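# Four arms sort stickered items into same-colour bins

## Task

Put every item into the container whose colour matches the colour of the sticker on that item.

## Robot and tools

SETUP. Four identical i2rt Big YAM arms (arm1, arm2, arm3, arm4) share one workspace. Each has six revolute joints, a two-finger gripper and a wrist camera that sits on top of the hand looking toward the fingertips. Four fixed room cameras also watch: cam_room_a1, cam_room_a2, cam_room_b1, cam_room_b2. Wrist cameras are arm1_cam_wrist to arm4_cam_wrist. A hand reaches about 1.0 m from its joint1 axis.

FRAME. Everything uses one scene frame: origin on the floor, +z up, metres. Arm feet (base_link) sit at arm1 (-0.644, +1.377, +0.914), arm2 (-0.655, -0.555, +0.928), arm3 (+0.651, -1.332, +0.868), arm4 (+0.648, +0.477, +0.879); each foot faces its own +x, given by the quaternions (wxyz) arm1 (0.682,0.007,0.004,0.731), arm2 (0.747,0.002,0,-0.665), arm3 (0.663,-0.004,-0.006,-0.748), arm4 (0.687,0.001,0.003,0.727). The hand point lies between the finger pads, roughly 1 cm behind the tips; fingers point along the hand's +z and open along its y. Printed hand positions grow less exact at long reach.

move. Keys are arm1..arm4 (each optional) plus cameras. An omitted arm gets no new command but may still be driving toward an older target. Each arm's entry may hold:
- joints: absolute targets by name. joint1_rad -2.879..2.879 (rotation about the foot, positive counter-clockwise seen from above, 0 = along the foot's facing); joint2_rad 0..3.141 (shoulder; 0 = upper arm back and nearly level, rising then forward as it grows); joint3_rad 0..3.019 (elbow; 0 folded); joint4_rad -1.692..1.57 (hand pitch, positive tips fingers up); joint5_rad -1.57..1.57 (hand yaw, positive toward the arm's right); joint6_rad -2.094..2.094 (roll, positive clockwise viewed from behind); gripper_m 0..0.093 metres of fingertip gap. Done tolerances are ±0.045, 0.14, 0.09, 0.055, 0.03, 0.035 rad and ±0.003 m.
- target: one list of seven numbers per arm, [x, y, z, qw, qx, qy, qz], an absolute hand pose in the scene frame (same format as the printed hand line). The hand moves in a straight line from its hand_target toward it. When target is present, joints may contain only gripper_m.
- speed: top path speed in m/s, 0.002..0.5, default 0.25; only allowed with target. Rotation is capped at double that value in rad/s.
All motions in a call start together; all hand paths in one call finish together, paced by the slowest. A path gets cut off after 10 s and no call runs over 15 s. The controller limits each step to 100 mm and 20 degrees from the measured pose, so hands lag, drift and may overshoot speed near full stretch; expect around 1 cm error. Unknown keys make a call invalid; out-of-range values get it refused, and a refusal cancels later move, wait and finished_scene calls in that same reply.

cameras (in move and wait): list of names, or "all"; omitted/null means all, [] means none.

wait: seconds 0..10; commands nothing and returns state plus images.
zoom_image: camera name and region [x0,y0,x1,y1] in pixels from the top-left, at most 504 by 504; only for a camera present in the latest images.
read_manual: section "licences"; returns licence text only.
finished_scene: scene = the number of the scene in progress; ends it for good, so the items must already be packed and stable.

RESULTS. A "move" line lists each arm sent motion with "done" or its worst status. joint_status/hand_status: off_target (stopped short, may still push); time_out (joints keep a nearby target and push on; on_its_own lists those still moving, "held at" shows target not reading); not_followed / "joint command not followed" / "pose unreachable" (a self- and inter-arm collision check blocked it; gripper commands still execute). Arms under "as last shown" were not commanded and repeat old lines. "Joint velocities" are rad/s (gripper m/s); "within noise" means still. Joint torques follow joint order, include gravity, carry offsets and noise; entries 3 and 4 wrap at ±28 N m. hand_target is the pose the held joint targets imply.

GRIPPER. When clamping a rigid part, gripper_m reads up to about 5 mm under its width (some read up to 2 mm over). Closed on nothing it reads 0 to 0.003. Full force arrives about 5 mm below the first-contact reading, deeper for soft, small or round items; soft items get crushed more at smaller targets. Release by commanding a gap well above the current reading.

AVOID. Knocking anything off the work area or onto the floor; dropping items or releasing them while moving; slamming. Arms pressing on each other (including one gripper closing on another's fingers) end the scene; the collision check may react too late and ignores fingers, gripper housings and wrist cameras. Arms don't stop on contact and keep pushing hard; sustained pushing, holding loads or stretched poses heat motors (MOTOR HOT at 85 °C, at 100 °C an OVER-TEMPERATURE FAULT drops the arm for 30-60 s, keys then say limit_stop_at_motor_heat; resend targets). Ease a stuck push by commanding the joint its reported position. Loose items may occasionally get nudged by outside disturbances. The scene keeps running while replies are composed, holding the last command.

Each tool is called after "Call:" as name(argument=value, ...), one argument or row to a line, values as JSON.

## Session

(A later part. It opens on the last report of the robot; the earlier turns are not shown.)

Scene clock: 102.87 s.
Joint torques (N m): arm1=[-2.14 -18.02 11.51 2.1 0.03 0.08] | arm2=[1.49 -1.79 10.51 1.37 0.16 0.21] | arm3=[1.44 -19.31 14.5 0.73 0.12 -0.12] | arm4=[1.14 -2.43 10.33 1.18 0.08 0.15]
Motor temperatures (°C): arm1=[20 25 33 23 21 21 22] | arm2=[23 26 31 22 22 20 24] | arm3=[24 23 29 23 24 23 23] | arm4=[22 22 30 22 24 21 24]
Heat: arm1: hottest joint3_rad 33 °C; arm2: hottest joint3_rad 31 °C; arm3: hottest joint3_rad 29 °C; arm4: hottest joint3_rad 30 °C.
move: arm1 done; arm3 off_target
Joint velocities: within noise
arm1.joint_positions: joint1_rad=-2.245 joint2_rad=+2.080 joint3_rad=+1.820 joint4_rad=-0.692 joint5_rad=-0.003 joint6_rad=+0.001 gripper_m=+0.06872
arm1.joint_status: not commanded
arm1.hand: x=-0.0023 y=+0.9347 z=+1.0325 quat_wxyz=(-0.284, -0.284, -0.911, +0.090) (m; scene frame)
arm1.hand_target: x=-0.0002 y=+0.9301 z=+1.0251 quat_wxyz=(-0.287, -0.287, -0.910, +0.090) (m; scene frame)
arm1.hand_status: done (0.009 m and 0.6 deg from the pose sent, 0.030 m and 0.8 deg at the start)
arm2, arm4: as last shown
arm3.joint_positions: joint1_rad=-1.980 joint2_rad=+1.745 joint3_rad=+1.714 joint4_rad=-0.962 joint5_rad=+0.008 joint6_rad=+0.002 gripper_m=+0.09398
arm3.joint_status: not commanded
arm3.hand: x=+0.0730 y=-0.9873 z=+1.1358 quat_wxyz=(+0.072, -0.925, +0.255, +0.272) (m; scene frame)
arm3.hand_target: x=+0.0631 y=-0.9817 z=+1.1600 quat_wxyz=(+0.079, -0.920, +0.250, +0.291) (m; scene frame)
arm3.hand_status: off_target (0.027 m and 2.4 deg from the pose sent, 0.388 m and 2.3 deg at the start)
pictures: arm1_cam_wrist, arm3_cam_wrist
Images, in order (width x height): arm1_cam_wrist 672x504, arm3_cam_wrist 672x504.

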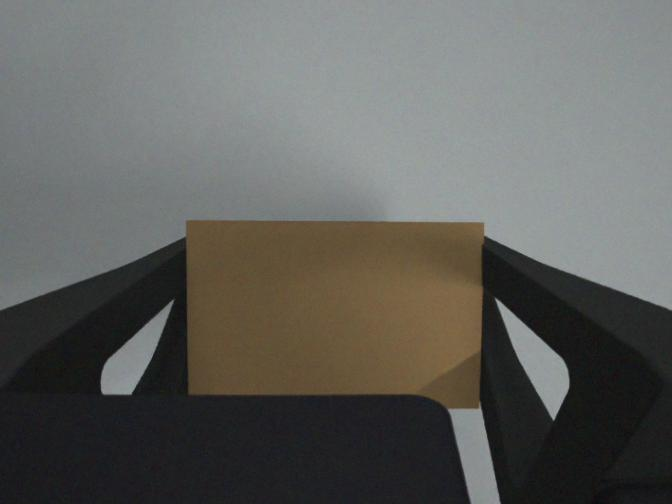

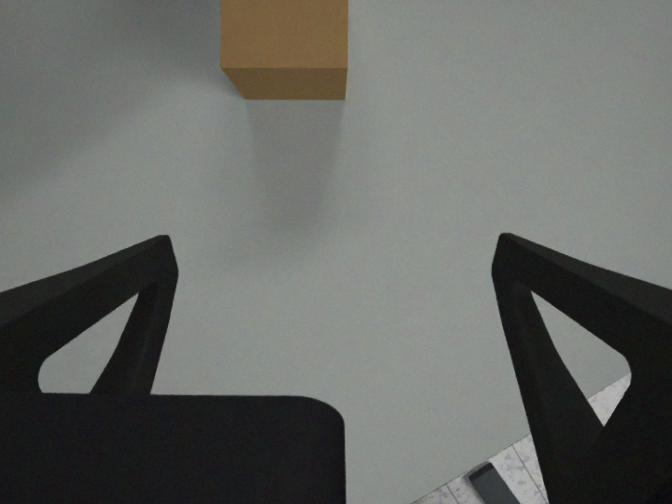

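Call:
move(
  arm1={"target":[0.0,0.93,1.01,0.2871,0.2869,0.9098,-0.0905],"speed":0.04},
  arm3={"target":[0.035,-1.0,1.15,-0.0789,0.9206,-0.25,-0.2905],"speed":0.1},
  cameras=["arm3_cam_wrist"],
)

Call:
move(
  arm1={"target":[0.0,0.93,1.0,0.2871,0.2869,0.9098,-0.0905],"speed":0.03},
  arm3={"target":[-0.052,-0.947,1.062,-0.0789,0.9206,-0.25,-0.2905],"speed":0.12},
  cameras=["arm1_cam_wrist","arm3_cam_wrist"],
)

Scene clock: 111.97 s.
Joint torques (N m): arm1=[-2.2 -17.79 11.14 1.87 -0.02 0.08] | arm2=[1.49 -1.85 10.48 1.43 0.16 0.21] | arm3=[2.08 -19.02 14.56 1.2 0.15 0.01] | arm4=[0.79 -2.14 10.36 1.21 0.11 0.19]
Motor temperatures (°C): arm1=[20 25 33 23 21 21 22] | arm2=[23 26 32 22 22 20 23] | arm3=[24 23 29 23 24 23 23] | arm4=[22 22 31 22 24 21 24]
Heat: arm1: hottest joint3_rad 33 °C; arm2: hottest joint3_rad 32 °C; arm3: hottest joint3_rad 29 °C; arm4: hottest joint3_rad 31 °C.
move: arm1 off_target; arm3 off_target
Joint velocities: within noise
arm1.joint_positions: joint1_rad=-2.245 joint2_rad=+2.090 joint3_rad=+1.801 joint4_rad=-0.657 joint5_rad=-0.003 joint6_rad=+0.002 gripper_m=+0.06872
arm1.joint_status: not commanded
arm1.hand: x=-0.0015 y=+0.9341 z=+1.0198 quat_wxyz=(-0.286, -0.284, -0.911, +0.091) (m; scene frame)
arm1.hand_target: x=-0.0002 y=+0.9301 z=+1.0102 quat_wxyz=(-0.287, -0.287, -0.909, +0.091) (m; scene frame)
arm1.hand_status: off_target (0.011 m and 0.4 deg from the pose sent, 0.023 m and 0.6 deg at the start)
arm2, arm4: as last shown
arm3.joint_positions: joint1_rad=-1.935 joint2_rad=+1.777 joint3_rad=+1.742 joint4_rad=-0.962 joint5_rad=+0.036 joint6_rad=+0.028 gripper_m=+0.09398
arm3.joint_status: not commanded
arm3.hand: x=+0.0514 y=-1.0044 z=+1.1300 quat_wxyz=(+0.075, -0.927, +0.250, +0.270) (m; scene frame)
arm3.hand_target: x=+0.0362 y=-1.0008 z=+1.1500 quat_wxyz=(+0.079, -0.920, +0.250, +0.291) (m; scene frame)
arm3.hand_status: off_target (0.026 m and 2.5 deg from the pose sent, 0.042 m and 2.4 deg at the start)
pictures: arm3_cam_wrist
Images, in order (width x height): arm3_cam_wrist 672x504.

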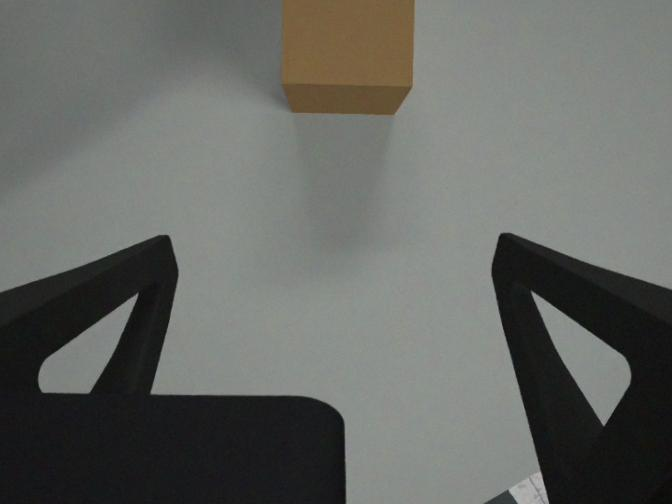

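Scene clock: 113.87 s.
Joint torques (N m): arm1=[-2.32 -17.73 10.63 1.8 0.02 0.08] | arm2=[1.61 -1.96 10.5 1.4 0.15 0.2] | arm3=[1.14 -24.41 14.43 1.44 -0.06 -0.07] | arm4=[0.91 -2.32 10.33 1.26 0.11 0.17]
Motor temperatures (°C): arm1=[20 25 33 23 21 21 22] | arm2=[23 26 32 22 22 20 23] | arm3=[24 24 29 23 24 23 23] | arm4=[22 22 32 22 24 21 24]
Heat: arm1: hottest joint3_rad 33 °C; arm2: hottest joint3_rad 32 °C; arm3: hottest joint3_rad 29 °C; arm4: hottest joint3_rad 32 °C.
move: arm1 off_target; arm3 off_target
Joint velocities: within noise
arm1.joint_positions: joint1_rad=-2.245 joint2_rad=+2.091 joint3_rad=+1.795 joint4_rad=-0.636 joint5_rad=-0.003 joint6_rad=+0.002 gripper_m=+0.06872
arm1.joint_status: not commanded
arm1.hand: x=+0.0004 y=+0.9328 z=+1.0196 quat_wxyz=(-0.293, -0.283, -0.909, +0.093) (m; scene frame)
arm1.hand_target: x=-0.0005 y=+0.9303 z=+1.0003 quat_wxyz=(-0.287, -0.287, -0.909, +0.091) (m; scene frame)
arm1.hand_status: off_target (0.020 m and 0.9 deg from the pose sent, 0.020 m and 0.4 deg at the start)
arm2, arm4: as last shown
arm3.joint_positions: joint1_rad=-1.935 joint2_rad=+2.096 joint3_rad=+1.998 joint4_rad=-0.908 joint5_rad=+0.035 joint6_rad=+0.028 gripper_m=+0.09398
arm3.joint_status: not commanded
arm3.hand: x=-0.0380 y=-0.9586 z=+1.0403 quat_wxyz=(+0.073, -0.928, +0.250, +0.265) (m; scene frame)
arm3.hand_target: x=-0.0505 y=-0.9479 z=+1.0624 quat_wxyz=(+0.079, -0.920, +0.250, +0.291) (m; scene frame)
arm3.hand_status: off_target (0.028 m and 3.1 deg from the pose sent, 0.136 m and 2.5 deg at the start)
pictures: arm1_cam_wrist, arm3_cam_wrist
Images, in order (width x height): arm1_cam_wrist 672x504, arm3_cam_wrist 672x504.

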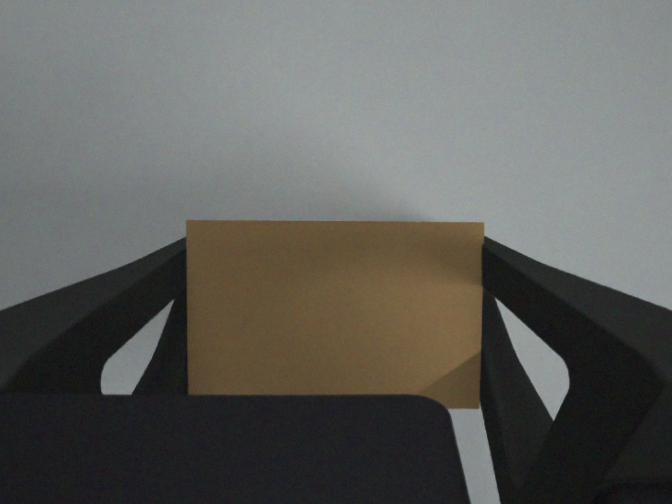

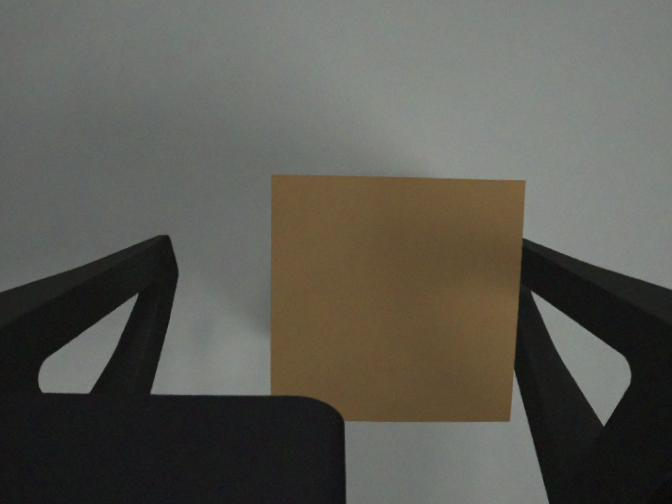

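Call:
move(
  arm1={"joints":{"gripper_m":0.09}},
  arm3={"target":[-0.045,-0.937,1.064,-0.0789,0.9206,-0.25,-0.2905],"speed":0.08},
  cameras=["arm3_cam_wrist"],
)

Call:
move(
  arm1={"target":[-0.085,0.992,1.17,0.2871,0.2869,0.9098,-0.0905],"speed":0.2},
  arm3={"joints":{"gripper_m":0.04}},
  cameras=["arm1_cam_wrist","arm3_cam_wrist"],
)

Scene clock: 121.33 s.
Joint torques (N m): arm1=[-2.14 -18.2 11.14 1.94 0.01 0.05] | arm2=[1.49 -1.79 10.5 1.4 0.15 0.21] | arm3=[0.44 -24.82 14.17 1.36 -0.06 -0.12] | arm4=[1.08 -2.55 10.4 1.4 0.08 0.17]
Motor temperatures (°C): arm1=[20 25 33 23 21 21 22] | arm2=[23 26 32 22 22 20 23] | arm3=[24 24 31 23 24 23 23] | arm4=[22 22 33 22 24 21 24]
Heat: arm1: hottest joint3_rad 33 °C; arm2: hottest joint3_rad 32 °C; arm3: hottest joint3_rad 31 °C; arm4: hottest joint3_rad 33 °C.
move: arm1 done; arm3 off_target
Joint velocities: within noise
arm1.joint_positions: joint1_rad=-2.245 joint2_rad=+2.099 joint3_rad=+1.789 joint4_rad=-0.636 joint5_rad=-0.003 joint6_rad=+0.002 gripper_m=+0.08996
arm1.joint_status: all done
arm1.hand: x=-0.0015 y=+0.9340 z=+1.0102 quat_wxyz=(-0.287, -0.283, -0.911, +0.091) (m; scene frame)
arm1.hand_target: x=-0.0005 y=+0.9303 z=+1.0003 quat_wxyz=(-0.287, -0.287, -0.909, +0.091) (m; scene frame)
arm1.hand_status: not commanded
arm2, arm4: as last shown
arm3.joint_positions: joint1_rad=-1.944 joint2_rad=+2.096 joint3_rad=+1.998 joint4_rad=-0.908 joint5_rad=+0.026 joint6_rad=+0.020 gripper_m=+0.09398
arm3.joint_status: not commanded
arm3.hand: x=-0.0355 y=-0.9540 z=+1.0402 quat_wxyz=(+0.071, -0.929, +0.249, +0.265) (m; scene frame)
arm3.hand_target: x=-0.0433 y=-0.9378 z=+1.0644 quat_wxyz=(+0.079, -0.920, +0.250, +0.291) (m; scene frame)
arm3.hand_status: off_target (0.031 m and 3.2 deg from the pose sent, 0.033 m and 3.1 deg at the start)
pictures: arm3_cam_wrist
Images, in order (width x height): arm3_cam_wrist 672x504.

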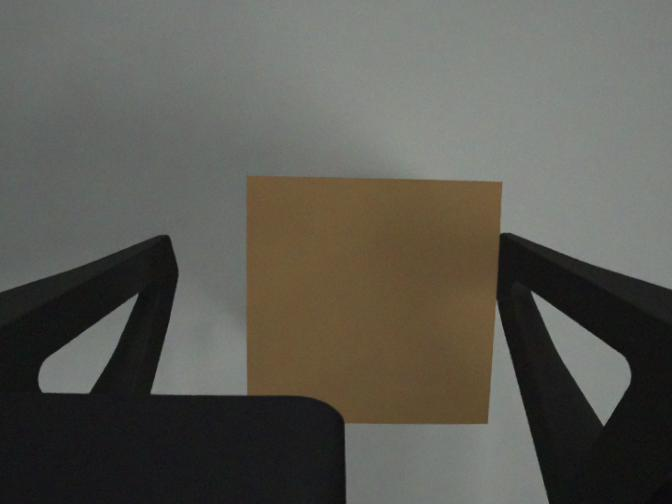

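Scene clock: 123.03 s.
Joint torques (N m): arm1=[-1.67 -15.38 11.82 1.09 0.07 0.06] | arm2=[1.49 -1.85 10.52 1.4 0.15 0.21] | arm3=[0.56 -24.82 14.17 1.37 -0.03 -0.12] | arm4=[0.97 -2.84 10.26 1.14 0.1 0.17]
Motor temperatures (°C): arm1=[20 25 33 23 21 21 22] | arm2=[23 26 32 22 22 20 23] | arm3=[24 24 31 23 24 23 23] | arm4=[22 22 33 22 24 21 24]
Heat: arm1: hottest joint3_rad 33 °C; arm2: hottest joint3_rad 32 °C; arm3: hottest joint3_rad 31 °C; arm4: hottest joint3_rad 33 °C.
move: arm1 done; arm3 off_target
Joint velocities: within noise
arm1.joint_positions: joint1_rad=-2.245 joint2_rad=+1.741 joint3_rad=+1.658 joint4_rad=-0.863 joint5_rad=-0.004 joint6_rad=+0.006 gripper_m=+0.08996
arm1.joint_status: not commanded
arm1.hand: x=-0.0824 y=+0.9913 z=+1.1652 quat_wxyz=(-0.287, -0.285, -0.910, +0.090) (m; scene frame)
arm1.hand_target: x=-0.0851 y=+0.9920 z=+1.1700 quat_wxyz=(-0.287, -0.287, -0.909, +0.091) (m; scene frame)
arm1.hand_status: done (0.005 m and 0.2 deg from the pose sent, 0.190 m and 0.4 deg at the start)
arm2, arm4: as last shown
arm3.joint_positions: joint1_rad=-1.945 joint2_rad=+2.096 joint3_rad=+1.998 joint4_rad=-0.908 joint5_rad=+0.025 joint6_rad=+0.018 gripper_m=+0.05321
arm3.joint_status: gripper_m off_target (ended at +0.05323, target +0.04000)
arm3.hand: x=-0.0354 y=-0.9538 z=+1.0402 quat_wxyz=(+0.071, -0.929, +0.249, +0.265) (m; scene frame)
arm3.hand_target: x=-0.0433 y=-0.9377 z=+1.0644 quat_wxyz=(+0.079, -0.920, +0.250, +0.291) (m; scene frame)
arm3.hand_status: not commanded
pictures: arm1_cam_wrist, arm3_cam_wrist
Images, in order (width x height): arm1_cam_wrist 672x504, arm3_cam_wrist 672x504.

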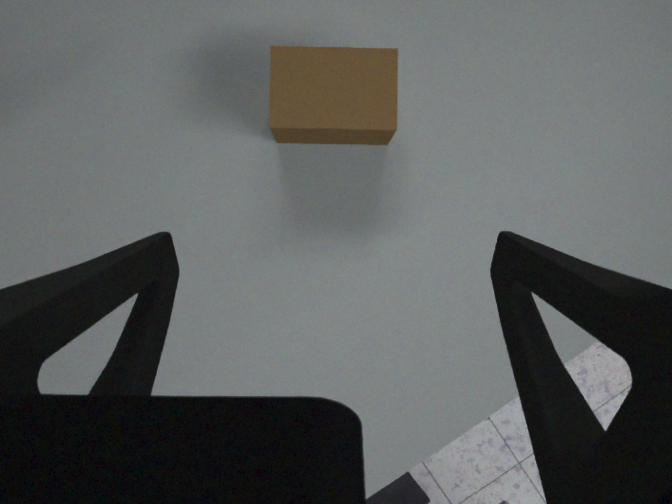

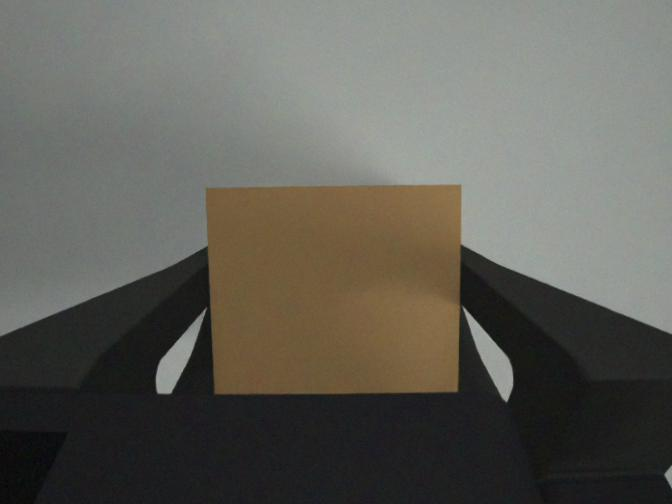

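Gripped. Retract arm3; clear arm1; arm4 hover after.

Call:
move(
  arm1={"target":[-0.4,1.21,1.2,0.2871,0.2869,0.9098,-0.0905]},
  arm3={"target":[-0.01,-0.958,1.16,-0.0789,0.9206,-0.25,-0.2905],"speed":0.2},
  cameras=["arm3_cam_wrist"],
)

Call:
move(
  arm3={"target":[0.392,-1.18,1.2,-0.0789,0.9206,-0.25,-0.2905]},
  arm4={"target":[0.061,0.888,1.165,-0.09,0.91,-0.285,-0.287],"speed":0.2},
  cameras=["arm4_cam_wrist"],
)

Call:
move(
  arm3={"joints":{"joint1_rad":1.7}},
  cameras=["arm3_cam_wrist","arm4_cam_wrist"],
)

Scene clock: 130.40 s.
Joint torques (N m): arm1=[-2.43 1.73 11.55 1.02 0 0.03] | arm2=[1.49 -1.9 10.48 1.39 0.15 0.21] | arm3=[0.91 -25.82 14.67 0.79 0.05 -0.09] | arm4=[0.62 -2.49 10.3 1.21 0.1 0.18]
Motor temperatures (°C): arm1=[20 26 33 23 21 21 22] | arm2=[23 25 32 22 22 20 23] | arm3=[24 24 33 23 24 23 24] | arm4=[22 22 33 22 24 21 24]
Heat: arm1: hottest joint3_rad 33 °C; arm2: hottest joint3_rad 32 °C; arm3: hottest joint3_rad 33 °C; arm4: hottest joint3_rad 33 °C.
move: arm1 done; arm3 off_target
Joint velocities: within noise
arm1.joint_positions: joint1_rad=-2.245 joint2_rad=+0.677 joint3_rad=+0.859 joint4_rad=-1.112 joint5_rad=-0.004 joint6_rad=+0.006 gripper_m=+0.08996
arm1.joint_status: not commanded
arm1.hand: x=-0.3990 y=+1.2106 z=+1.2026 quat_wxyz=(-0.294, -0.284, -0.908, +0.092) (m; scene frame)
arm1.hand_target: x=-0.4000 y=+1.2100 z=+1.2001 quat_wxyz=(-0.287, -0.287, -0.909, +0.091) (m; scene frame)
arm1.hand_status: done (0.003 m and 0.9 deg from the pose sent, 0.387 m and 0.2 deg at the start)
arm2: as last shown
arm3.joint_positions: joint1_rad=-1.945 joint2_rad=+1.991 joint3_rad=+2.034 joint4_rad=-1.066 joint5_rad=+0.025 joint6_rad=+0.018 gripper_m=+0.05321
arm3.joint_status: not commanded
arm3.hand: x=-0.0056 y=-0.9689 z=+1.1168 quat_wxyz=(+0.069, -0.931, +0.249, +0.258) (m; scene frame)
arm3.hand_target: x=-0.0079 y=-0.9591 z=+1.1598 quat_wxyz=(+0.079, -0.920, +0.250, +0.291) (m; scene frame)
arm3.hand_status: off_target (0.045 m and 4.1 deg from the pose sent, 0.123 m and 3.2 deg at the start)
arm4.joint_positions: joint1_rad=+0.907 joint2_rad=+0.731 joint3_rad=+0.933 joint4_rad=-1.199 joint5_rad=-0.001 joint6_rad=-0.013 gripper_m=+0.09397
arm4.joint_status: not commanded
arm4.hand: x=+0.4090 y=+0.6456 z=+1.1837 quat_wxyz=(-0.084, +0.917, -0.281, -0.271) (m; scene frame)
arm4.hand_target: x=+0.4054 y=+0.6474 z=+1.1939 quat_wxyz=(-0.086, +0.911, -0.285, -0.284) (m; scene frame)
arm4.hand_status: not commanded
pictures: arm3_cam_wrist
Images, in order (width x height): arm3_cam_wrist 672x504.

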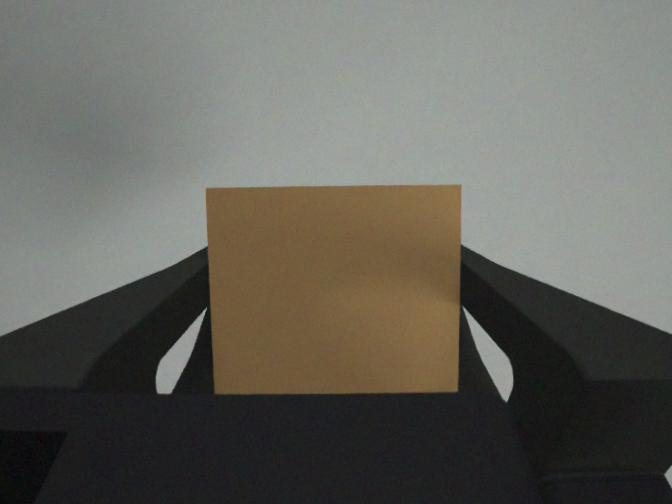

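Scene clock: 133.20 s.
Joint torques (N m): arm1=[-2.2 1.2 11.62 1.01 0.01 0.01] | arm2=[1.55 -1.79 10.47 1.43 0.15 0.21] | arm3=[0.97 -1.85 9.24 0.94 0.11 -0.06] | arm4=[1.03 -20.42 13.31 0.46 0.18 0.14]
Motor temperatures (°C): arm1=[20 25 33 23 21 21 22] | arm2=[23 25 32 22 22 20 23] | arm3=[24 24 32 23 24 23 24] | arm4=[22 22 34 22 24 21 24]
Heat: arm1: hottest joint3_rad 33 °C; arm2: hottest joint3_rad 32 °C; arm3: hottest joint3_rad 32 °C; arm4: hottest joint3_rad 34 °C.
move: arm3 done; arm4 off_target
Joint velocities: within noise
arm1, arm2: as last shown
arm3.joint_positions: joint1_rad=-1.945 joint2_rad=+0.728 joint3_rad=+1.004 joint4_rad=-1.213 joint5_rad=+0.025 joint6_rad=+0.018 gripper_m=+0.05321
arm3.joint_status: not commanded
arm3.hand: x=+0.3909 y=-1.1816 z=+1.2047 quat_wxyz=(+0.079, -0.919, +0.247, +0.298) (m; scene frame)
arm3.hand_target: x=+0.3921 y=-1.1800 z=+1.2001 quat_wxyz=(+0.079, -0.920, +0.250, +0.290) (m; scene frame)
arm3.hand_status: done (0.005 m and 1.0 deg from the pose sent, 0.458 m and 4.1 deg at the start)
arm4.joint_positions: joint1_rad=+0.907 joint2_rad=+1.838 joint3_rad=+1.827 joint4_rad=-0.977 joint5_rad=+0.001 joint6_rad=-0.013 gripper_m=+0.09397
arm4.joint_status: not commanded
arm4.hand: x=+0.0708 y=+0.8807 z=+1.1490 quat_wxyz=(-0.086, +0.915, -0.281, -0.275) (m; scene frame)
arm4.hand_target: x=+0.0617 y=+0.8875 z=+1.1649 quat_wxyz=(-0.090, +0.910, -0.285, -0.288) (m; scene frame)
arm4.hand_status: off_target (0.020 m and 1.6 deg from the pose sent, 0.425 m and 2.1 deg at the start)
pictures: arm4_cam_wrist
Images, in order (width x height): arm4_cam_wrist 672x504.

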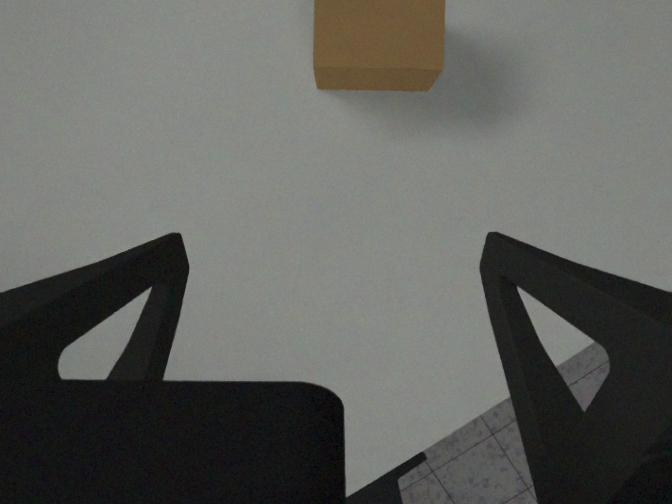

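Scene clock: 135.77 s.
Joint torques (N m): arm1=[-2.14 1.38 11.48 0.98 -0.01 0.04] | arm2=[1.44 -1.85 10.48 1.4 0.15 0.21] | arm3=[1.85 -2.9 9.2 0.98 0.14 -0.04] | arm4=[0.62 -20.48 13.24 0.53 0.21 0.13]
Motor temperatures (°C): arm1=[20 25 33 23 21 21 22] | arm2=[23 25 32 22 22 20 23] | arm3=[24 24 32 23 24 23 24] | arm4=[22 22 34 22 24 21 24]
Heat: arm1: hottest joint3_rad 33 °C; arm2: hottest joint3_rad 32 °C; arm3: hottest joint3_rad 32 °C; arm4: hottest joint3_rad 34 °C.
move: arm3 done
Joint velocities: within noise
arm1, arm4: as last shown
arm2.joint_positions: joint1_rad=+0.919 joint2_rad=+0.658 joint3_rad=+0.825 joint4_rad=-1.093 joint5_rad=+0.003 joint6_rad=-0.012 gripper_m=+0.07993
arm2.joint_status: not commanded
arm2.hand: x=-0.4081 y=-0.7039 z=+1.2111 quat_wxyz=(-0.305, -0.246, -0.916, +0.085) (m; scene frame)
arm2.hand_target: x=-0.4102 y=-0.7001 z=+1.2002 quat_wxyz=(-0.290, -0.250, -0.920, +0.079) (m; scene frame)
arm2.hand_status: not commanded
arm3.joint_positions: joint1_rad=+1.691 joint2_rad=+0.739 joint3_rad=+1.004 joint4_rad=-1.213 joint5_rad=+0.025 joint6_rad=+0.018 gripper_m=+0.05316
arm3.joint_status: all done
arm3.hand: x=+0.9504 y=-1.3319 z=+1.2043 quat_wxyz=(-0.307, -0.011, -0.951, +0.015) (m; scene frame)
arm3.hand_target: x=+0.9479 y=-1.3295 z=+1.2028 quat_wxyz=(-0.305, -0.007, -0.952, +0.015) (m; scene frame)
arm3.hand_status: not commanded
pictures: arm3_cam_wrist, arm4_cam_wrist
Images, in order (width x height): arm3_cam_wrist 672x504, arm4_cam_wrist 672x504.

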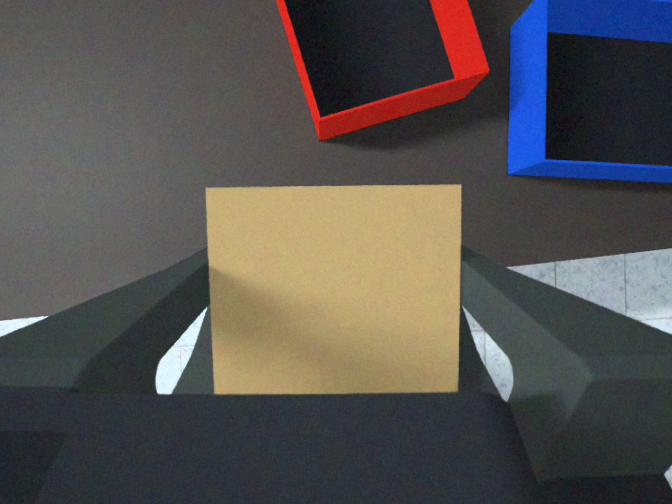

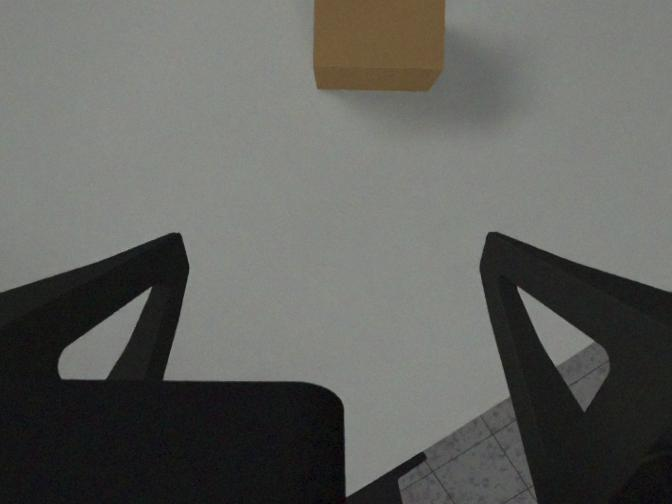

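Call:
move(
  arm3={"joints":{"joint1_rad":1.15}},
  arm4={"target":[-0.031,0.979,1.055,-0.09,0.91,-0.285,-0.287],"speed":0.12},
  cameras=["arm3_cam_wrist","arm4_cam_wrist"],
)

Scene clock: 146.43 s.
Joint torques (N m): arm1=[-2.14 1.03 11.63 0.81 0.03 0] | arm2=[1.49 -1.85 10.51 1.44 0.15 0.21] | arm3=[0.62 -2.73 9.26 0.95 0.05 -0.04] | arm4=[0.62 -26.11 13.18 0.51 -0.06 -0.09]
Motor temperatures (°C): arm1=[20 25 32 23 21 21 22] | arm2=[23 25 32 22 22 20 23] | arm3=[24 24 32 23 24 23 24] | arm4=[22 23 34 22 24 21 24]
Heat: arm1: hottest joint3_rad 32 °C; arm2: hottest joint3_rad 32 °C; arm3: hottest joint3_rad 32 °C; arm4: hottest joint3_rad 34 °C.
move: arm3 done; arm4 off_target
Joint velocities: within noise
arm1, arm2: as last shown
arm3.joint_positions: joint1_rad=+1.160 joint2_rad=+0.739 joint3_rad=+1.004 joint4_rad=-1.213 joint5_rad=+0.027 joint6_rad=+0.018 gripper_m=+0.05318
arm3.joint_status: all done
arm3.hand: x=+0.9064 y=-1.4833 z=+1.2064 quat_wxyz=(-0.296, -0.260, -0.914, +0.096) (m; scene frame)
arm3.hand_target: x=+0.9027 y=-1.4846 z=+1.2048 quat_wxyz=(-0.293, -0.265, -0.913, +0.097) (m; scene frame)
arm3.hand_status: not commanded
arm4.joint_positions: joint1_rad=+0.884 joint2_rad=+2.257 joint3_rad=+2.235 joint4_rad=-0.956 joint5_rad=-0.009 joint6_rad=-0.016 gripper_m=+0.09397
arm4.joint_status: not commanded
arm4.hand: x=-0.0253 y=+0.9682 z=+1.0483 quat_wxyz=(-0.086, +0.912, -0.289, -0.279) (m; scene frame)
arm4.hand_target: x=-0.0303 y=+0.9786 z=+1.0552 quat_wxyz=(-0.091, +0.910, -0.285, -0.288) (m; scene frame)
arm4.hand_status: off_target (0.014 m and 1.1 deg from the pose sent, 0.170 m and 1.6 deg at the start)
pictures: arm3_cam_wrist, arm4_cam_wrist
Images, in order (width x height): arm3_cam_wrist 672x504, arm4_cam_wrist 672x504.

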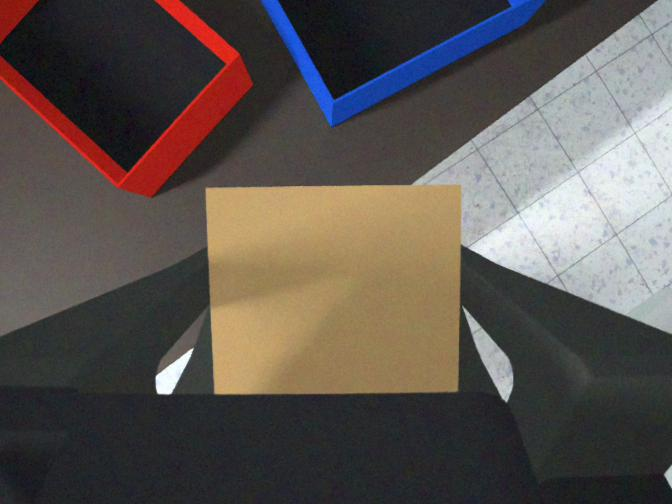

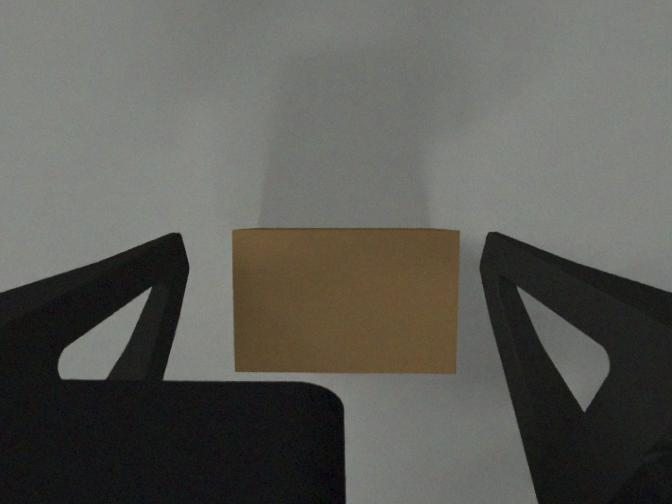

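Call:
move(
  arm3={"target":[1.11,-1.69,0.96,-0.2846,-0.3106,-0.902,0.098]},
  arm4={"target":[-0.024,0.974,1.037,-0.09,0.91,-0.285,-0.287],"speed":0.06},
  cameras=["arm3_cam_wrist","arm4_cam_wrist"],
)

Scene clock: 159.97 s.
Joint torques (N m): arm1=[-2.14 1.26 11.58 0.98 -0.01 0.03] | arm2=[1.61 -1.79 10.51 1.44 0.16 0.21] | arm3=[0.15 -16.03 12.04 1.66 -0.07 0] | arm4=[0.44 -28.51 9.21 1.62 -0.03 -0.07]
Motor temperatures (°C): arm1=[20 25 32 23 21 21 22] | arm2=[23 25 32 22 22 20 23] | arm3=[24 24 32 23 24 23 24] | arm4=[22 26 38 22 24 21 24]
Heat: arm1: hottest joint3_rad 32 °C; arm2: hottest joint3_rad 32 °C; arm3: hottest joint3_rad 32 °C; arm4: hottest joint3_rad 38 °C.
move: arm3 off_target; arm4 done
Joint velocities: within noise
arm1, arm2: as last shown
arm3.joint_positions: joint1_rad=+1.039 joint2_rad=+1.663 joint3_rad=+1.028 joint4_rad=-0.399 joint5_rad=-0.008 joint6_rad=-0.003 gripper_m=+0.05318
arm3.joint_status: not commanded
arm3.hand: x=+1.0942 y=-1.6687 z=+0.9358 quat_wxyz=(-0.255, -0.305, -0.913, +0.088) (m; scene frame)
arm3.hand_target: x=+1.1085 y=-1.6890 z=+0.9609 quat_wxyz=(-0.285, -0.310, -0.902, +0.098) (m; scene frame)
arm3.hand_status: off_target (0.036 m and 3.9 deg from the pose sent, 0.381 m and 6.0 deg at the start)
arm4.joint_positions: joint1_rad=+0.884 joint2_rad=+2.257 joint3_rad=+2.196 joint4_rad=-0.920 joint5_rad=-0.009 joint6_rad=-0.016 gripper_m=+0.09397
arm4.joint_status: not commanded
arm4.hand: x=-0.0245 y=+0.9674 z=+1.0331 quat_wxyz=(-0.086, +0.912, -0.289, -0.279) (m; scene frame)
arm4.hand_target: x=-0.0239 y=+0.9739 z=+1.0371 quat_wxyz=(-0.090, +0.910, -0.285, -0.287) (m; scene frame)
arm4.hand_status: done (0.008 m and 1.2 deg from the pose sent, 0.013 m and 1.1 deg at the start)
pictures: arm3_cam_wrist, arm4_cam_wrist
Images, in order (width x height): arm3_cam_wrist 672x504, arm4_cam_wrist 672x504.

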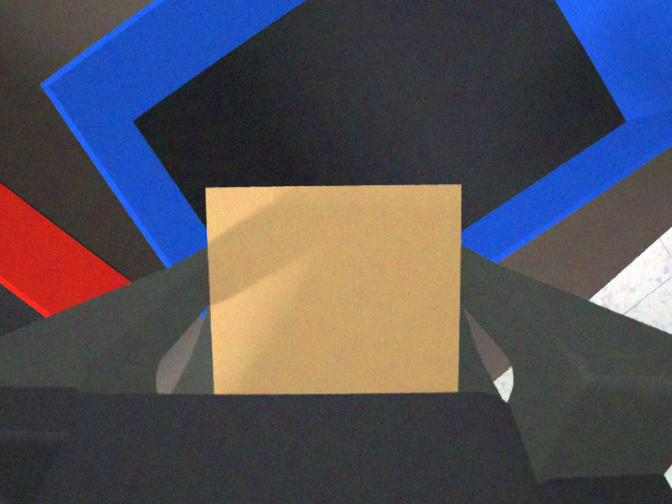

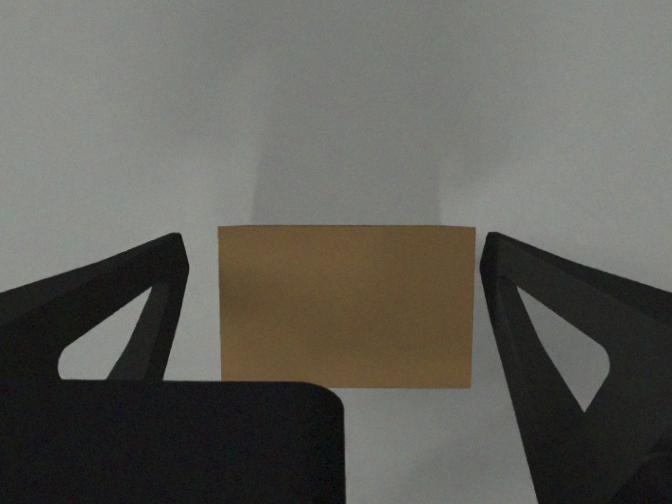

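Call:
move(
  arm3={"target":[1.155,-1.745,0.84,-0.2846,-0.3106,-0.902,0.098],"speed":0.15},
  arm4={"joints":{"gripper_m":0.05}},
  cameras=["arm3_cam_wrist","arm4_cam_wrist"],
)

Call:
move(
  arm3={"target":[1.158,-1.747,0.805,-0.2846,-0.3106,-0.902,0.098],"speed":0.06},
  arm4={"target":[-0.01,0.96,1.15,-0.09,0.91,-0.285,-0.287],"speed":0.15},
  cameras=["arm3_cam_wrist","arm4_cam_wrist"],
)

Scene clock: 174.73 s.
Joint torques (N m): arm1=[-1.96 1.08 11.58 1.03 -0.01 0] | arm2=[1.55 -1.96 10.5 1.42 0.15 0.2] | arm3=[0.09 -19.6 10.47 1.8 -0.08 -0.12] | arm4=[0.56 -28.34 9.22 1.57 -0.04 -0.05]
Motor temperatures (°C): arm1=[20 24 32 23 21 21 22] | arm2=[23 25 32 22 22 20 23] | arm3=[24 25 32 23 24 23 24] | arm4=[22 29 37 22 24 21 24]
Heat: arm1: hottest joint3_rad 32 °C; arm2: hottest joint3_rad 32 °C; arm3: hottest joint3_rad 32 °C; arm4: hottest joint3_rad 37 °C.
move: arm3 off_target; arm4 off_target
Joint velocities: within noise
arm1, arm2: as last shown
arm2.hand: x=-0.4081 y=-0.7038 z=+1.2111 quat_wxyz=(-0.305, -0.246, -0.916, +0.085) (m; scene frame)
arm2.hand_target: x=-0.4101 y=-0.7000 z=+1.2002 quat_wxyz=(-0.290, -0.250, -0.920, +0.079) (m; scene frame)
arm3.joint_positions: joint1_rad=+1.013 joint2_rad=+2.009 joint3_rad=+1.168 joint4_rad=-0.185 joint5_rad=-0.022 joint6_rad=-0.011 gripper_m=+0.05318
arm3.joint_status: not commanded
arm3.hand: x=+1.1404 y=-1.7224 z=+0.8227 quat_wxyz=(-0.259, -0.311, -0.910, +0.087) (m; scene frame)
arm3.hand_target: x=+1.1538 y=-1.7442 z=+0.8411 quat_wxyz=(-0.285, -0.310, -0.902, +0.098) (m; scene frame)
arm3.hand_status: off_target (0.032 m and 3.3 deg from the pose sent, 0.137 m and 3.9 deg at the start)
arm4.joint_positions: joint1_rad=+0.884 joint2_rad=+2.257 joint3_rad=+2.196 joint4_rad=-0.919 joint5_rad=-0.009 joint6_rad=-0.017 gripper_m=+0.06931
arm4.joint_status: gripper_m off_target (ended at +0.06934, target +0.05000)
arm4.hand: x=-0.0246 y=+0.9674 z=+1.0332 quat_wxyz=(-0.086, +0.912, -0.288, -0.279) (m; scene frame)
arm4.hand_target: x=-0.0239 y=+0.9739 z=+1.0372 quat_wxyz=(-0.090, +0.910, -0.285, -0.287) (m; scene frame)
arm4.hand_status: not commanded
pictures: arm3_cam_wrist, arm4_cam_wrist
Images, in order (width x height): arm3_cam_wrist 672x504, arm4_cam_wrist 672x504.

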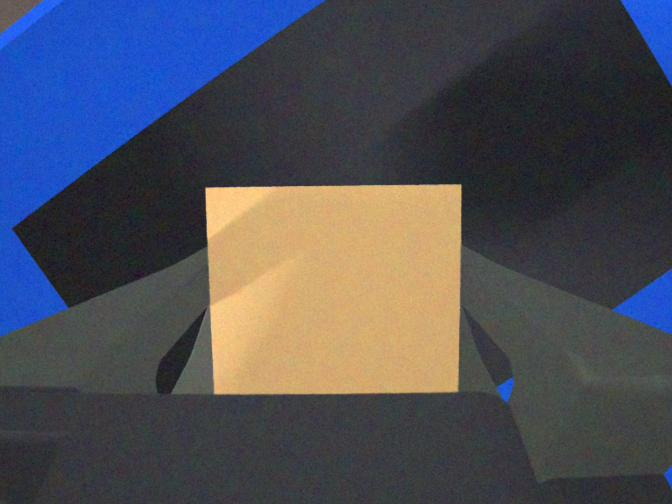

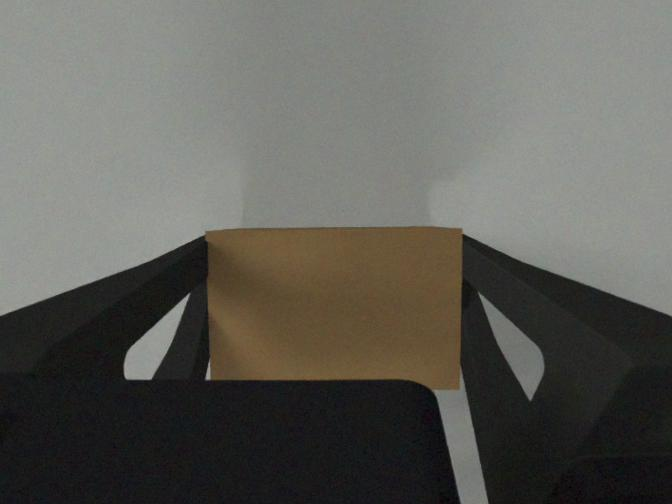

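Scene clock: 176.30 s.
Joint torques (N m): arm1=[-2.2 1.73 11.56 1.02 -0.02 0.01] | arm2=[1.49 -1.79 10.51 1.39 0.15 0.22] | arm3=[0.26 -19.14 10.03 1.83 -0.06 -0.12] | arm4=[1.08 -27.28 12.83 0.62 0.07 -0.04]
Motor temperatures (°C): arm1=[20 24 32 23 21 21 22] | arm2=[23 25 32 22 22 20 23] | arm3=[24 25 32 23 24 23 24] | arm4=[22 29 37 22 24 21 25]
Heat: arm1: hottest joint3_rad 32 °C; arm2: hottest joint3_rad 32 °C; arm3: hottest joint3_rad 32 °C; arm4: hottest joint3_rad 37 °C.
move: arm3 off_target; arm4 off_target
Joint velocities: within noise
arm1, arm2: as last shown
arm3.joint_positions: joint1_rad=+1.013 joint2_rad=+2.075 joint3_rad=+1.175 joint4_rad=-0.117 joint5_rad=-0.022 joint6_rad=-0.011 gripper_m=+0.05318
arm3.joint_status: not commanded
arm3.hand: x=+1.1444 y=-1.7259 z=+0.7943 quat_wxyz=(-0.263, -0.310, -0.909, +0.089) (m; scene frame)
arm3.hand_target: x=+1.1569 y=-1.7462 z=+0.8057 quat_wxyz=(-0.284, -0.310, -0.902, +0.098) (m; scene frame)
arm3.hand_status: off_target (0.027 m and 2.8 deg from the pose sent, 0.035 m and 3.4 deg at the start)
arm4.joint_positions: joint1_rad=+0.884 joint2_rad=+2.205 joint3_rad=+2.344 joint4_rad=-1.145 joint5_rad=-0.009 joint6_rad=-0.017 gripper_m=+0.06931
arm4.joint_status: not commanded
arm4.hand: x=-0.0068 y=+0.9551 z=+1.1211 quat_wxyz=(-0.082, +0.915, -0.289, -0.267) (m; scene frame)
arm4.hand_target: x=-0.0091 y=+0.9592 z=+1.1496 quat_wxyz=(-0.090, +0.910, -0.285, -0.287) (m; scene frame)
arm4.hand_status: off_target (0.030 m and 2.6 deg from the pose sent, 0.118 m and 1.2 deg at the start)
pictures: arm3_cam_wrist, arm4_cam_wrist
Images, in order (width x height): arm3_cam_wrist 672x504, arm4_cam_wrist 672x504.

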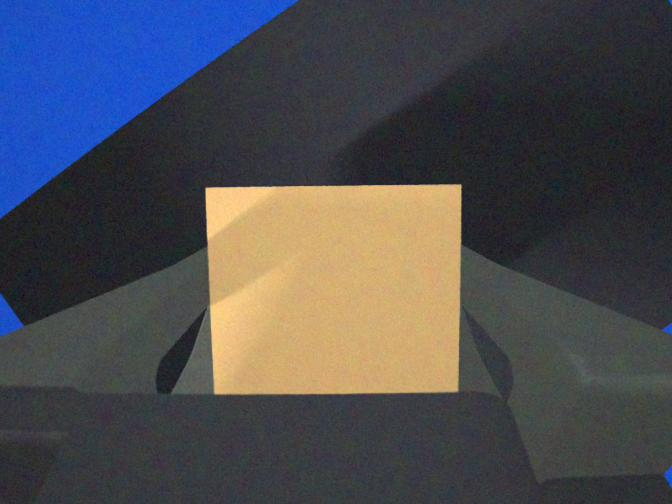

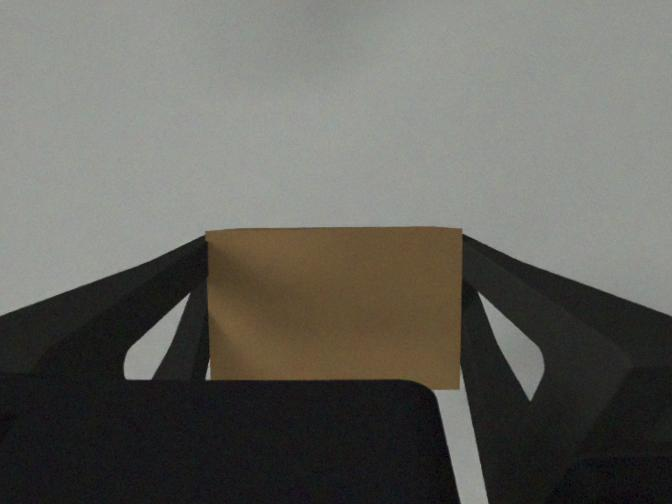

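Call:
move(
  arm3={"target":[1.166,-1.752,0.785,-0.2846,-0.3106,-0.902,0.098],"speed":0.05},
  arm4={"target":[0.402,0.648,1.2,-0.09,0.91,-0.285,-0.287]},
  cameras=[],
)

Call:
move(
  arm3={"target":[1.168,-1.754,0.768,-0.2846,-0.3106,-0.902,0.098],"speed":0.04},
  arm4={"joints":{"joint1_rad":-1.6}},
  cameras=["arm3_cam_wrist","arm4_cam_wrist"],
)

Scene clock: 184.77 s.
Joint torques (N m): arm1=[-2.32 0.67 11.59 1.01 -0.01 0] | arm2=[1.44 -1.73 10.51 1.42 0.15 0.21] | arm3=[0.44 -19.6 9.87 1.85 -0.02 -0.1] | arm4=[1.38 -1.96 9.35 0.66 0.22 0.21]
Motor temperatures (°C): arm1=[20 24 32 23 21 21 21] | arm2=[23 25 32 22 22 20 23] | arm3=[24 25 31 23 24 23 24] | arm4=[22 29 37 22 24 21 25]
Heat: arm1: hottest joint3_rad 32 °C; arm2: hottest joint3_rad 32 °C; arm3: hottest joint3_rad 31 °C; arm4: hottest joint3_rad 37 °C.
move: arm3 off_target; arm4 done
Joint velocities: within noise
arm1, arm2: as last shown
arm3.joint_positions: joint1_rad=+1.013 joint2_rad=+2.128 joint3_rad=+1.207 joint4_rad=-0.094 joint5_rad=-0.022 joint6_rad=-0.011 gripper_m=+0.05318
arm3.joint_status: not commanded
arm3.hand: x=+1.1522 y=-1.7324 z=+0.7769 quat_wxyz=(-0.265, -0.310, -0.909, +0.089) (m; scene frame)
arm3.hand_target: x=+1.1650 y=-1.7513 z=+0.7857 quat_wxyz=(-0.284, -0.310, -0.902, +0.098) (m; scene frame)
arm3.hand_status: off_target (0.025 m and 2.6 deg from the pose sent, 0.035 m and 2.8 deg at the start)
arm4.joint_positions: joint1_rad=+0.915 joint2_rad=+0.730 joint3_rad=+0.963 joint4_rad=-1.180 joint5_rad=+0.010 joint6_rad=-0.004 gripper_m=+0.06931
arm4.joint_status: not commanded
arm4.hand: x=+0.4027 y=+0.6497 z=+1.2020 quat_wxyz=(-0.094, +0.909, -0.281, -0.293) (m; scene frame)
arm4.hand_target: x=+0.4021 y=+0.6481 z=+1.2001 quat_wxyz=(-0.090, +0.910, -0.285, -0.287) (m; scene frame)
arm4.hand_status: done (0.003 m and 0.9 deg from the pose sent, 0.517 m and 2.5 deg at the start)
pictures: none
No camera images: "cameras" was empty.

Scene clock: 186.93 s.
Joint torques (N m): arm1=[-1.9 1.61 11.59 1.01 -0.01 0.05] | arm2=[1.44 -1.79 10.5 1.39 0.15 0.21] | arm3=[0.32 -19.19 9.44 1.83 -0.02 -0.1] | arm4=[1.32 -2.02 9.35 0.57 0.01 0.16]
Motor temperatures (°C): arm1=[20 24 32 23 21 21 21] | arm2=[23 25 32 22 22 20 23] | arm3=[24 25 31 23 24 23 24] | arm4=[22 28 37 22 24 21 25]
Heat: arm1: hottest joint3_rad 32 °C; arm2: hottest joint3_rad 32 °C; arm3: hottest joint3_rad 31 °C; arm4: hottest joint3_rad 37 °C.
move: arm3 off_target; arm4 done
Joint velocities: within noise
arm1.joint_positions: joint1_rad=-2.245 joint2_rad=+0.677 joint3_rad=+0.859 joint4_rad=-1.112 joint5_rad=-0.004 joint6_rad=+0.006 gripper_m=+0.08996
arm1.joint_status: not commanded
arm1.hand: x=-0.3990 y=+1.2106 z=+1.2026 quat_wxyz=(-0.294, -0.284, -0.908, +0.092) (m; scene frame)
arm1.hand_target: x=-0.4000 y=+1.2100 z=+1.2001 quat_wxyz=(-0.287, -0.287, -0.909, +0.091) (m; scene frame)
arm1.hand_status: not commanded
arm2: as last shown
arm3.joint_positions: joint1_rad=+1.013 joint2_rad=+2.162 joint3_rad=+1.224 joint4_rad=-0.066 joint5_rad=-0.022 joint6_rad=-0.011 gripper_m=+0.05318
arm3.joint_status: not commanded
arm3.hand: x=+1.1572 y=-1.7366 z=+0.7653 quat_wxyz=(-0.270, -0.309, -0.907, +0.091) (m; scene frame)
arm3.hand_target: x=+1.1673 y=-1.7535 z=+0.7687 quat_wxyz=(-0.285, -0.310, -0.902, +0.098) (m; scene frame)
arm3.hand_status: off_target (0.021 m and 2.0 deg from the pose sent, 0.028 m and 2.6 deg at the start)
arm4.joint_positions: joint1_rad=-1.598 joint2_rad=+0.734 joint3_rad=+0.963 joint4_rad=-1.180 joint5_rad=+0.016 joint6_rad=-0.002 gripper_m=+0.06935
arm4.joint_status: all done
arm4.hand: x=+0.9504 y=+0.4840 z=+1.1989 quat_wxyz=(-0.303, +0.013, -0.953, +0.005) (m; scene frame)
arm4.hand_target: x=+0.9492 y=+0.4839 z=+1.1980 quat_wxyz=(-0.298, +0.007, -0.955, +0.003) (m; scene frame)
arm4.hand_status: not commanded
pictures: arm3_cam_wrist, arm4_cam_wrist
Images, in order (width x height): arm3_cam_wrist 672x504, arm4_cam_wrist 672x504.

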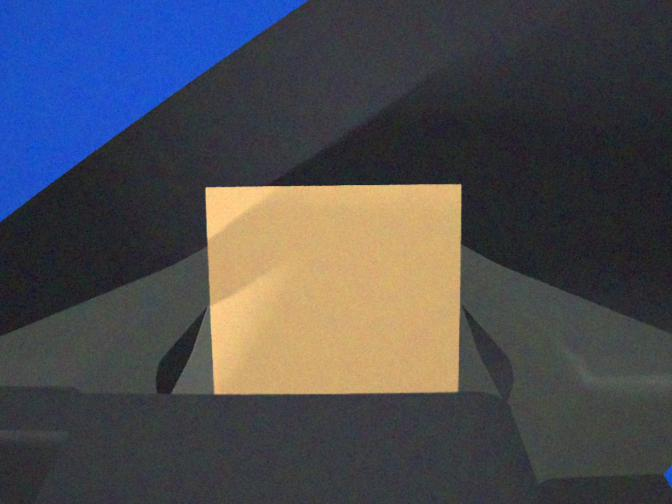

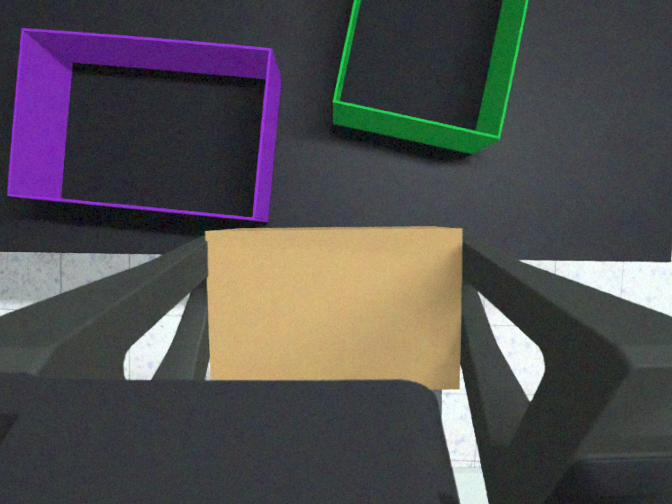

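Call:
move(
  arm3={"target":[1.168,-1.754,0.755,-0.2846,-0.3106,-0.902,0.098],"speed":0.03},
  arm4={"target":[1.105,0.699,0.97,-0.2964,0.1656,-0.9392,-0.0522],"speed":0.35},
  cameras=["arm4_cam_wrist"],
)

Call:
move(
  arm3={"target":[1.168,-1.754,0.747,-0.2846,-0.3106,-0.902,0.098],"speed":0.03},
  arm4={"target":[1.115,0.703,0.86,-0.2964,0.1656,-0.9392,-0.0522],"speed":0.2},
  cameras=["arm3_cam_wrist","arm4_cam_wrist"],
)

Scene clock: 195.83 s.
Joint torques (N m): arm1=[-2.02 1.2 11.55 0.98 0.01 0.05] | arm2=[1.55 -1.9 10.5 1.4 0.15 0.21] | arm3=[0.44 -17.79 9.1 1.77 -0.01 -0.11] | arm4=[0.67 -13.39 10.61 1.44 0.05 0.03]
Motor temperatures (°C): arm1=[20 24 32 23 21 21 21] | arm2=[23 24 32 22 22 20 23] | arm3=[24 25 31 23 24 23 24] | arm4=[22 27 36 22 24 21 25]
Heat: arm1: hottest joint3_rad 32 °C; arm2: hottest joint3_rad 32 °C; arm3: hottest joint3_rad 31 °C; arm4: hottest joint3_rad 36 °C.
move: arm3 off_target; arm4 off_target
Joint velocities: within noise
arm1, arm2: as last shown
arm3.joint_positions: joint1_rad=+1.013 joint2_rad=+2.172 joint3_rad=+1.232 joint4_rad=-0.040 joint5_rad=-0.022 joint6_rad=-0.011 gripper_m=+0.05318
arm3.joint_status: not commanded
arm3.hand: x=+1.1625 y=-1.7408 z=+0.7651 quat_wxyz=(-0.280, -0.308, -0.904, +0.094) (m; scene frame)
arm3.hand_target: x=+1.1672 y=-1.7533 z=+0.7552 quat_wxyz=(-0.284, -0.310, -0.902, +0.098) (m; scene frame)
arm3.hand_status: off_target (0.017 m and 0.8 deg from the pose sent, 0.023 m and 2.0 deg at the start)
arm4.joint_positions: joint1_rad=-1.151 joint2_rad=+1.478 joint3_rad=+0.814 joint4_rad=-0.365 joint5_rad=+0.075 joint6_rad=+0.108 gripper_m=+0.06935
arm4.joint_status: not commanded
arm4.hand: x=+1.0825 y=+0.6866 z=+0.9446 quat_wxyz=(-0.264, +0.167, -0.949, -0.041) (m; scene frame)
arm4.hand_target: x=+1.1035 y=+0.6982 z=+0.9708 quat_wxyz=(-0.296, +0.166, -0.939, -0.052) (m; scene frame)
arm4.hand_status: off_target (0.036 m and 4.1 deg from the pose sent, 0.350 m and 18.8 deg at the start)
pictures: arm4_cam_wrist
Images, in order (width x height): arm4_cam_wrist 672x504.

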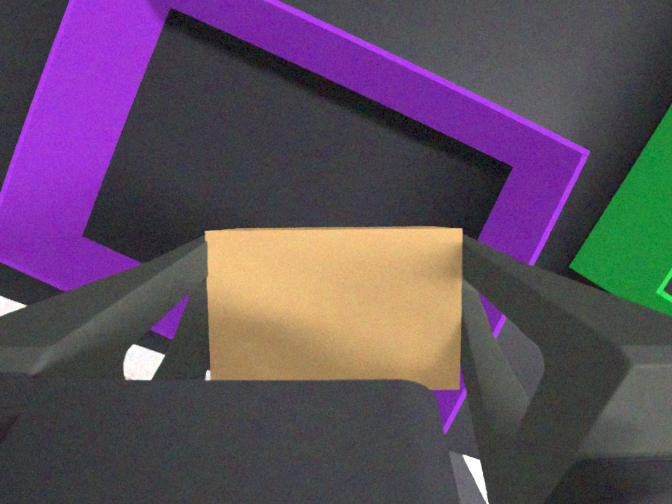

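Scene clock: 197.07 s.
Joint torques (N m): arm1=[-2.61 1.49 11.59 1.02 0 0.04] | arm2=[1.44 -1.85 10.48 1.42 0.15 0.21] | arm3=[0.44 -16.85 8.76 1.74 -0.01 -0.09] | arm4=[0.26 -14.86 6.06 1.51 0.01 -0.01]
Motor temperatures (°C): arm1=[20 24 32 23 21 21 21] | arm2=[23 24 32 22 22 20 23] | arm3=[24 25 31 23 24 23 24] | arm4=[22 27 36 22 24 21 25]
Heat: arm1: hottest joint3_rad 32 °C; arm2: hottest joint3_rad 32 °C; arm3: hottest joint3_rad 31 °C; arm4: hottest joint3_rad 36 °C.
move: arm3 off_target; arm4 done
Joint velocities: within noise
arm1: as last shown
arm2.joint_positions: joint1_rad=+0.919 joint2_rad=+0.658 joint3_rad=+0.825 joint4_rad=-1.093 joint5_rad=+0.003 joint6_rad=-0.012 gripper_m=+0.07993
arm2.joint_status: not commanded
arm2.hand: x=-0.4081 y=-0.7038 z=+1.2111 quat_wxyz=(-0.305, -0.246, -0.916, +0.085) (m; scene frame)
arm2.hand_target: x=-0.4101 y=-0.7000 z=+1.2002 quat_wxyz=(-0.290, -0.250, -0.920, +0.079) (m; scene frame)
arm2.hand_status: not commanded
arm3.joint_positions: joint1_rad=+1.013 joint2_rad=+2.178 joint3_rad=+1.237 joint4_rad=-0.024 joint5_rad=-0.022 joint6_rad=-0.011 gripper_m=+0.05318
arm3.joint_status: not commanded
arm3.hand: x=+1.1660 y=-1.7436 z=+0.7654 quat_wxyz=(-0.287, -0.307, -0.902, +0.097) (m; scene frame)
arm3.hand_target: x=+1.1670 y=-1.7531 z=+0.7475 quat_wxyz=(-0.284, -0.310, -0.902, +0.098) (m; scene frame)
arm3.hand_status: off_target (0.021 m and 0.5 deg from the pose sent, 0.023 m and 0.7 deg at the start)
arm4.joint_positions: joint1_rad=-1.151 joint2_rad=+1.735 joint3_rad=+0.793 joint4_rad=-0.039 joint5_rad=+0.075 joint6_rad=+0.108 gripper_m=+0.06935
arm4.joint_status: not commanded
arm4.hand: x=+1.1089 y=+0.7001 z=+0.8564 quat_wxyz=(-0.286, +0.164, -0.943, -0.048) (m; scene frame)
arm4.hand_target: x=+1.1149 y=+0.7028 z=+0.8600 quat_wxyz=(-0.296, +0.165, -0.939, -0.052) (m; scene frame)
arm4.hand_status: done (0.008 m and 1.3 deg from the pose sent, 0.092 m and 4.1 deg at the start)
pictures: arm3_cam_wrist, arm4_cam_wrist
Images, in order (width x height): arm3_cam_wrist 672x504, arm4_cam_wrist 672x504.

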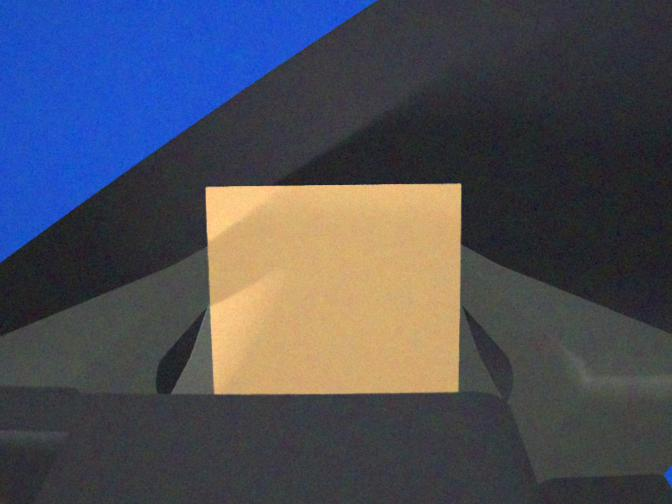

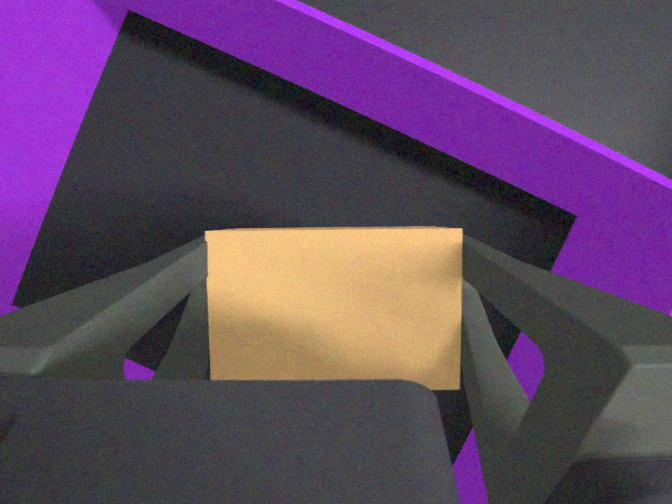

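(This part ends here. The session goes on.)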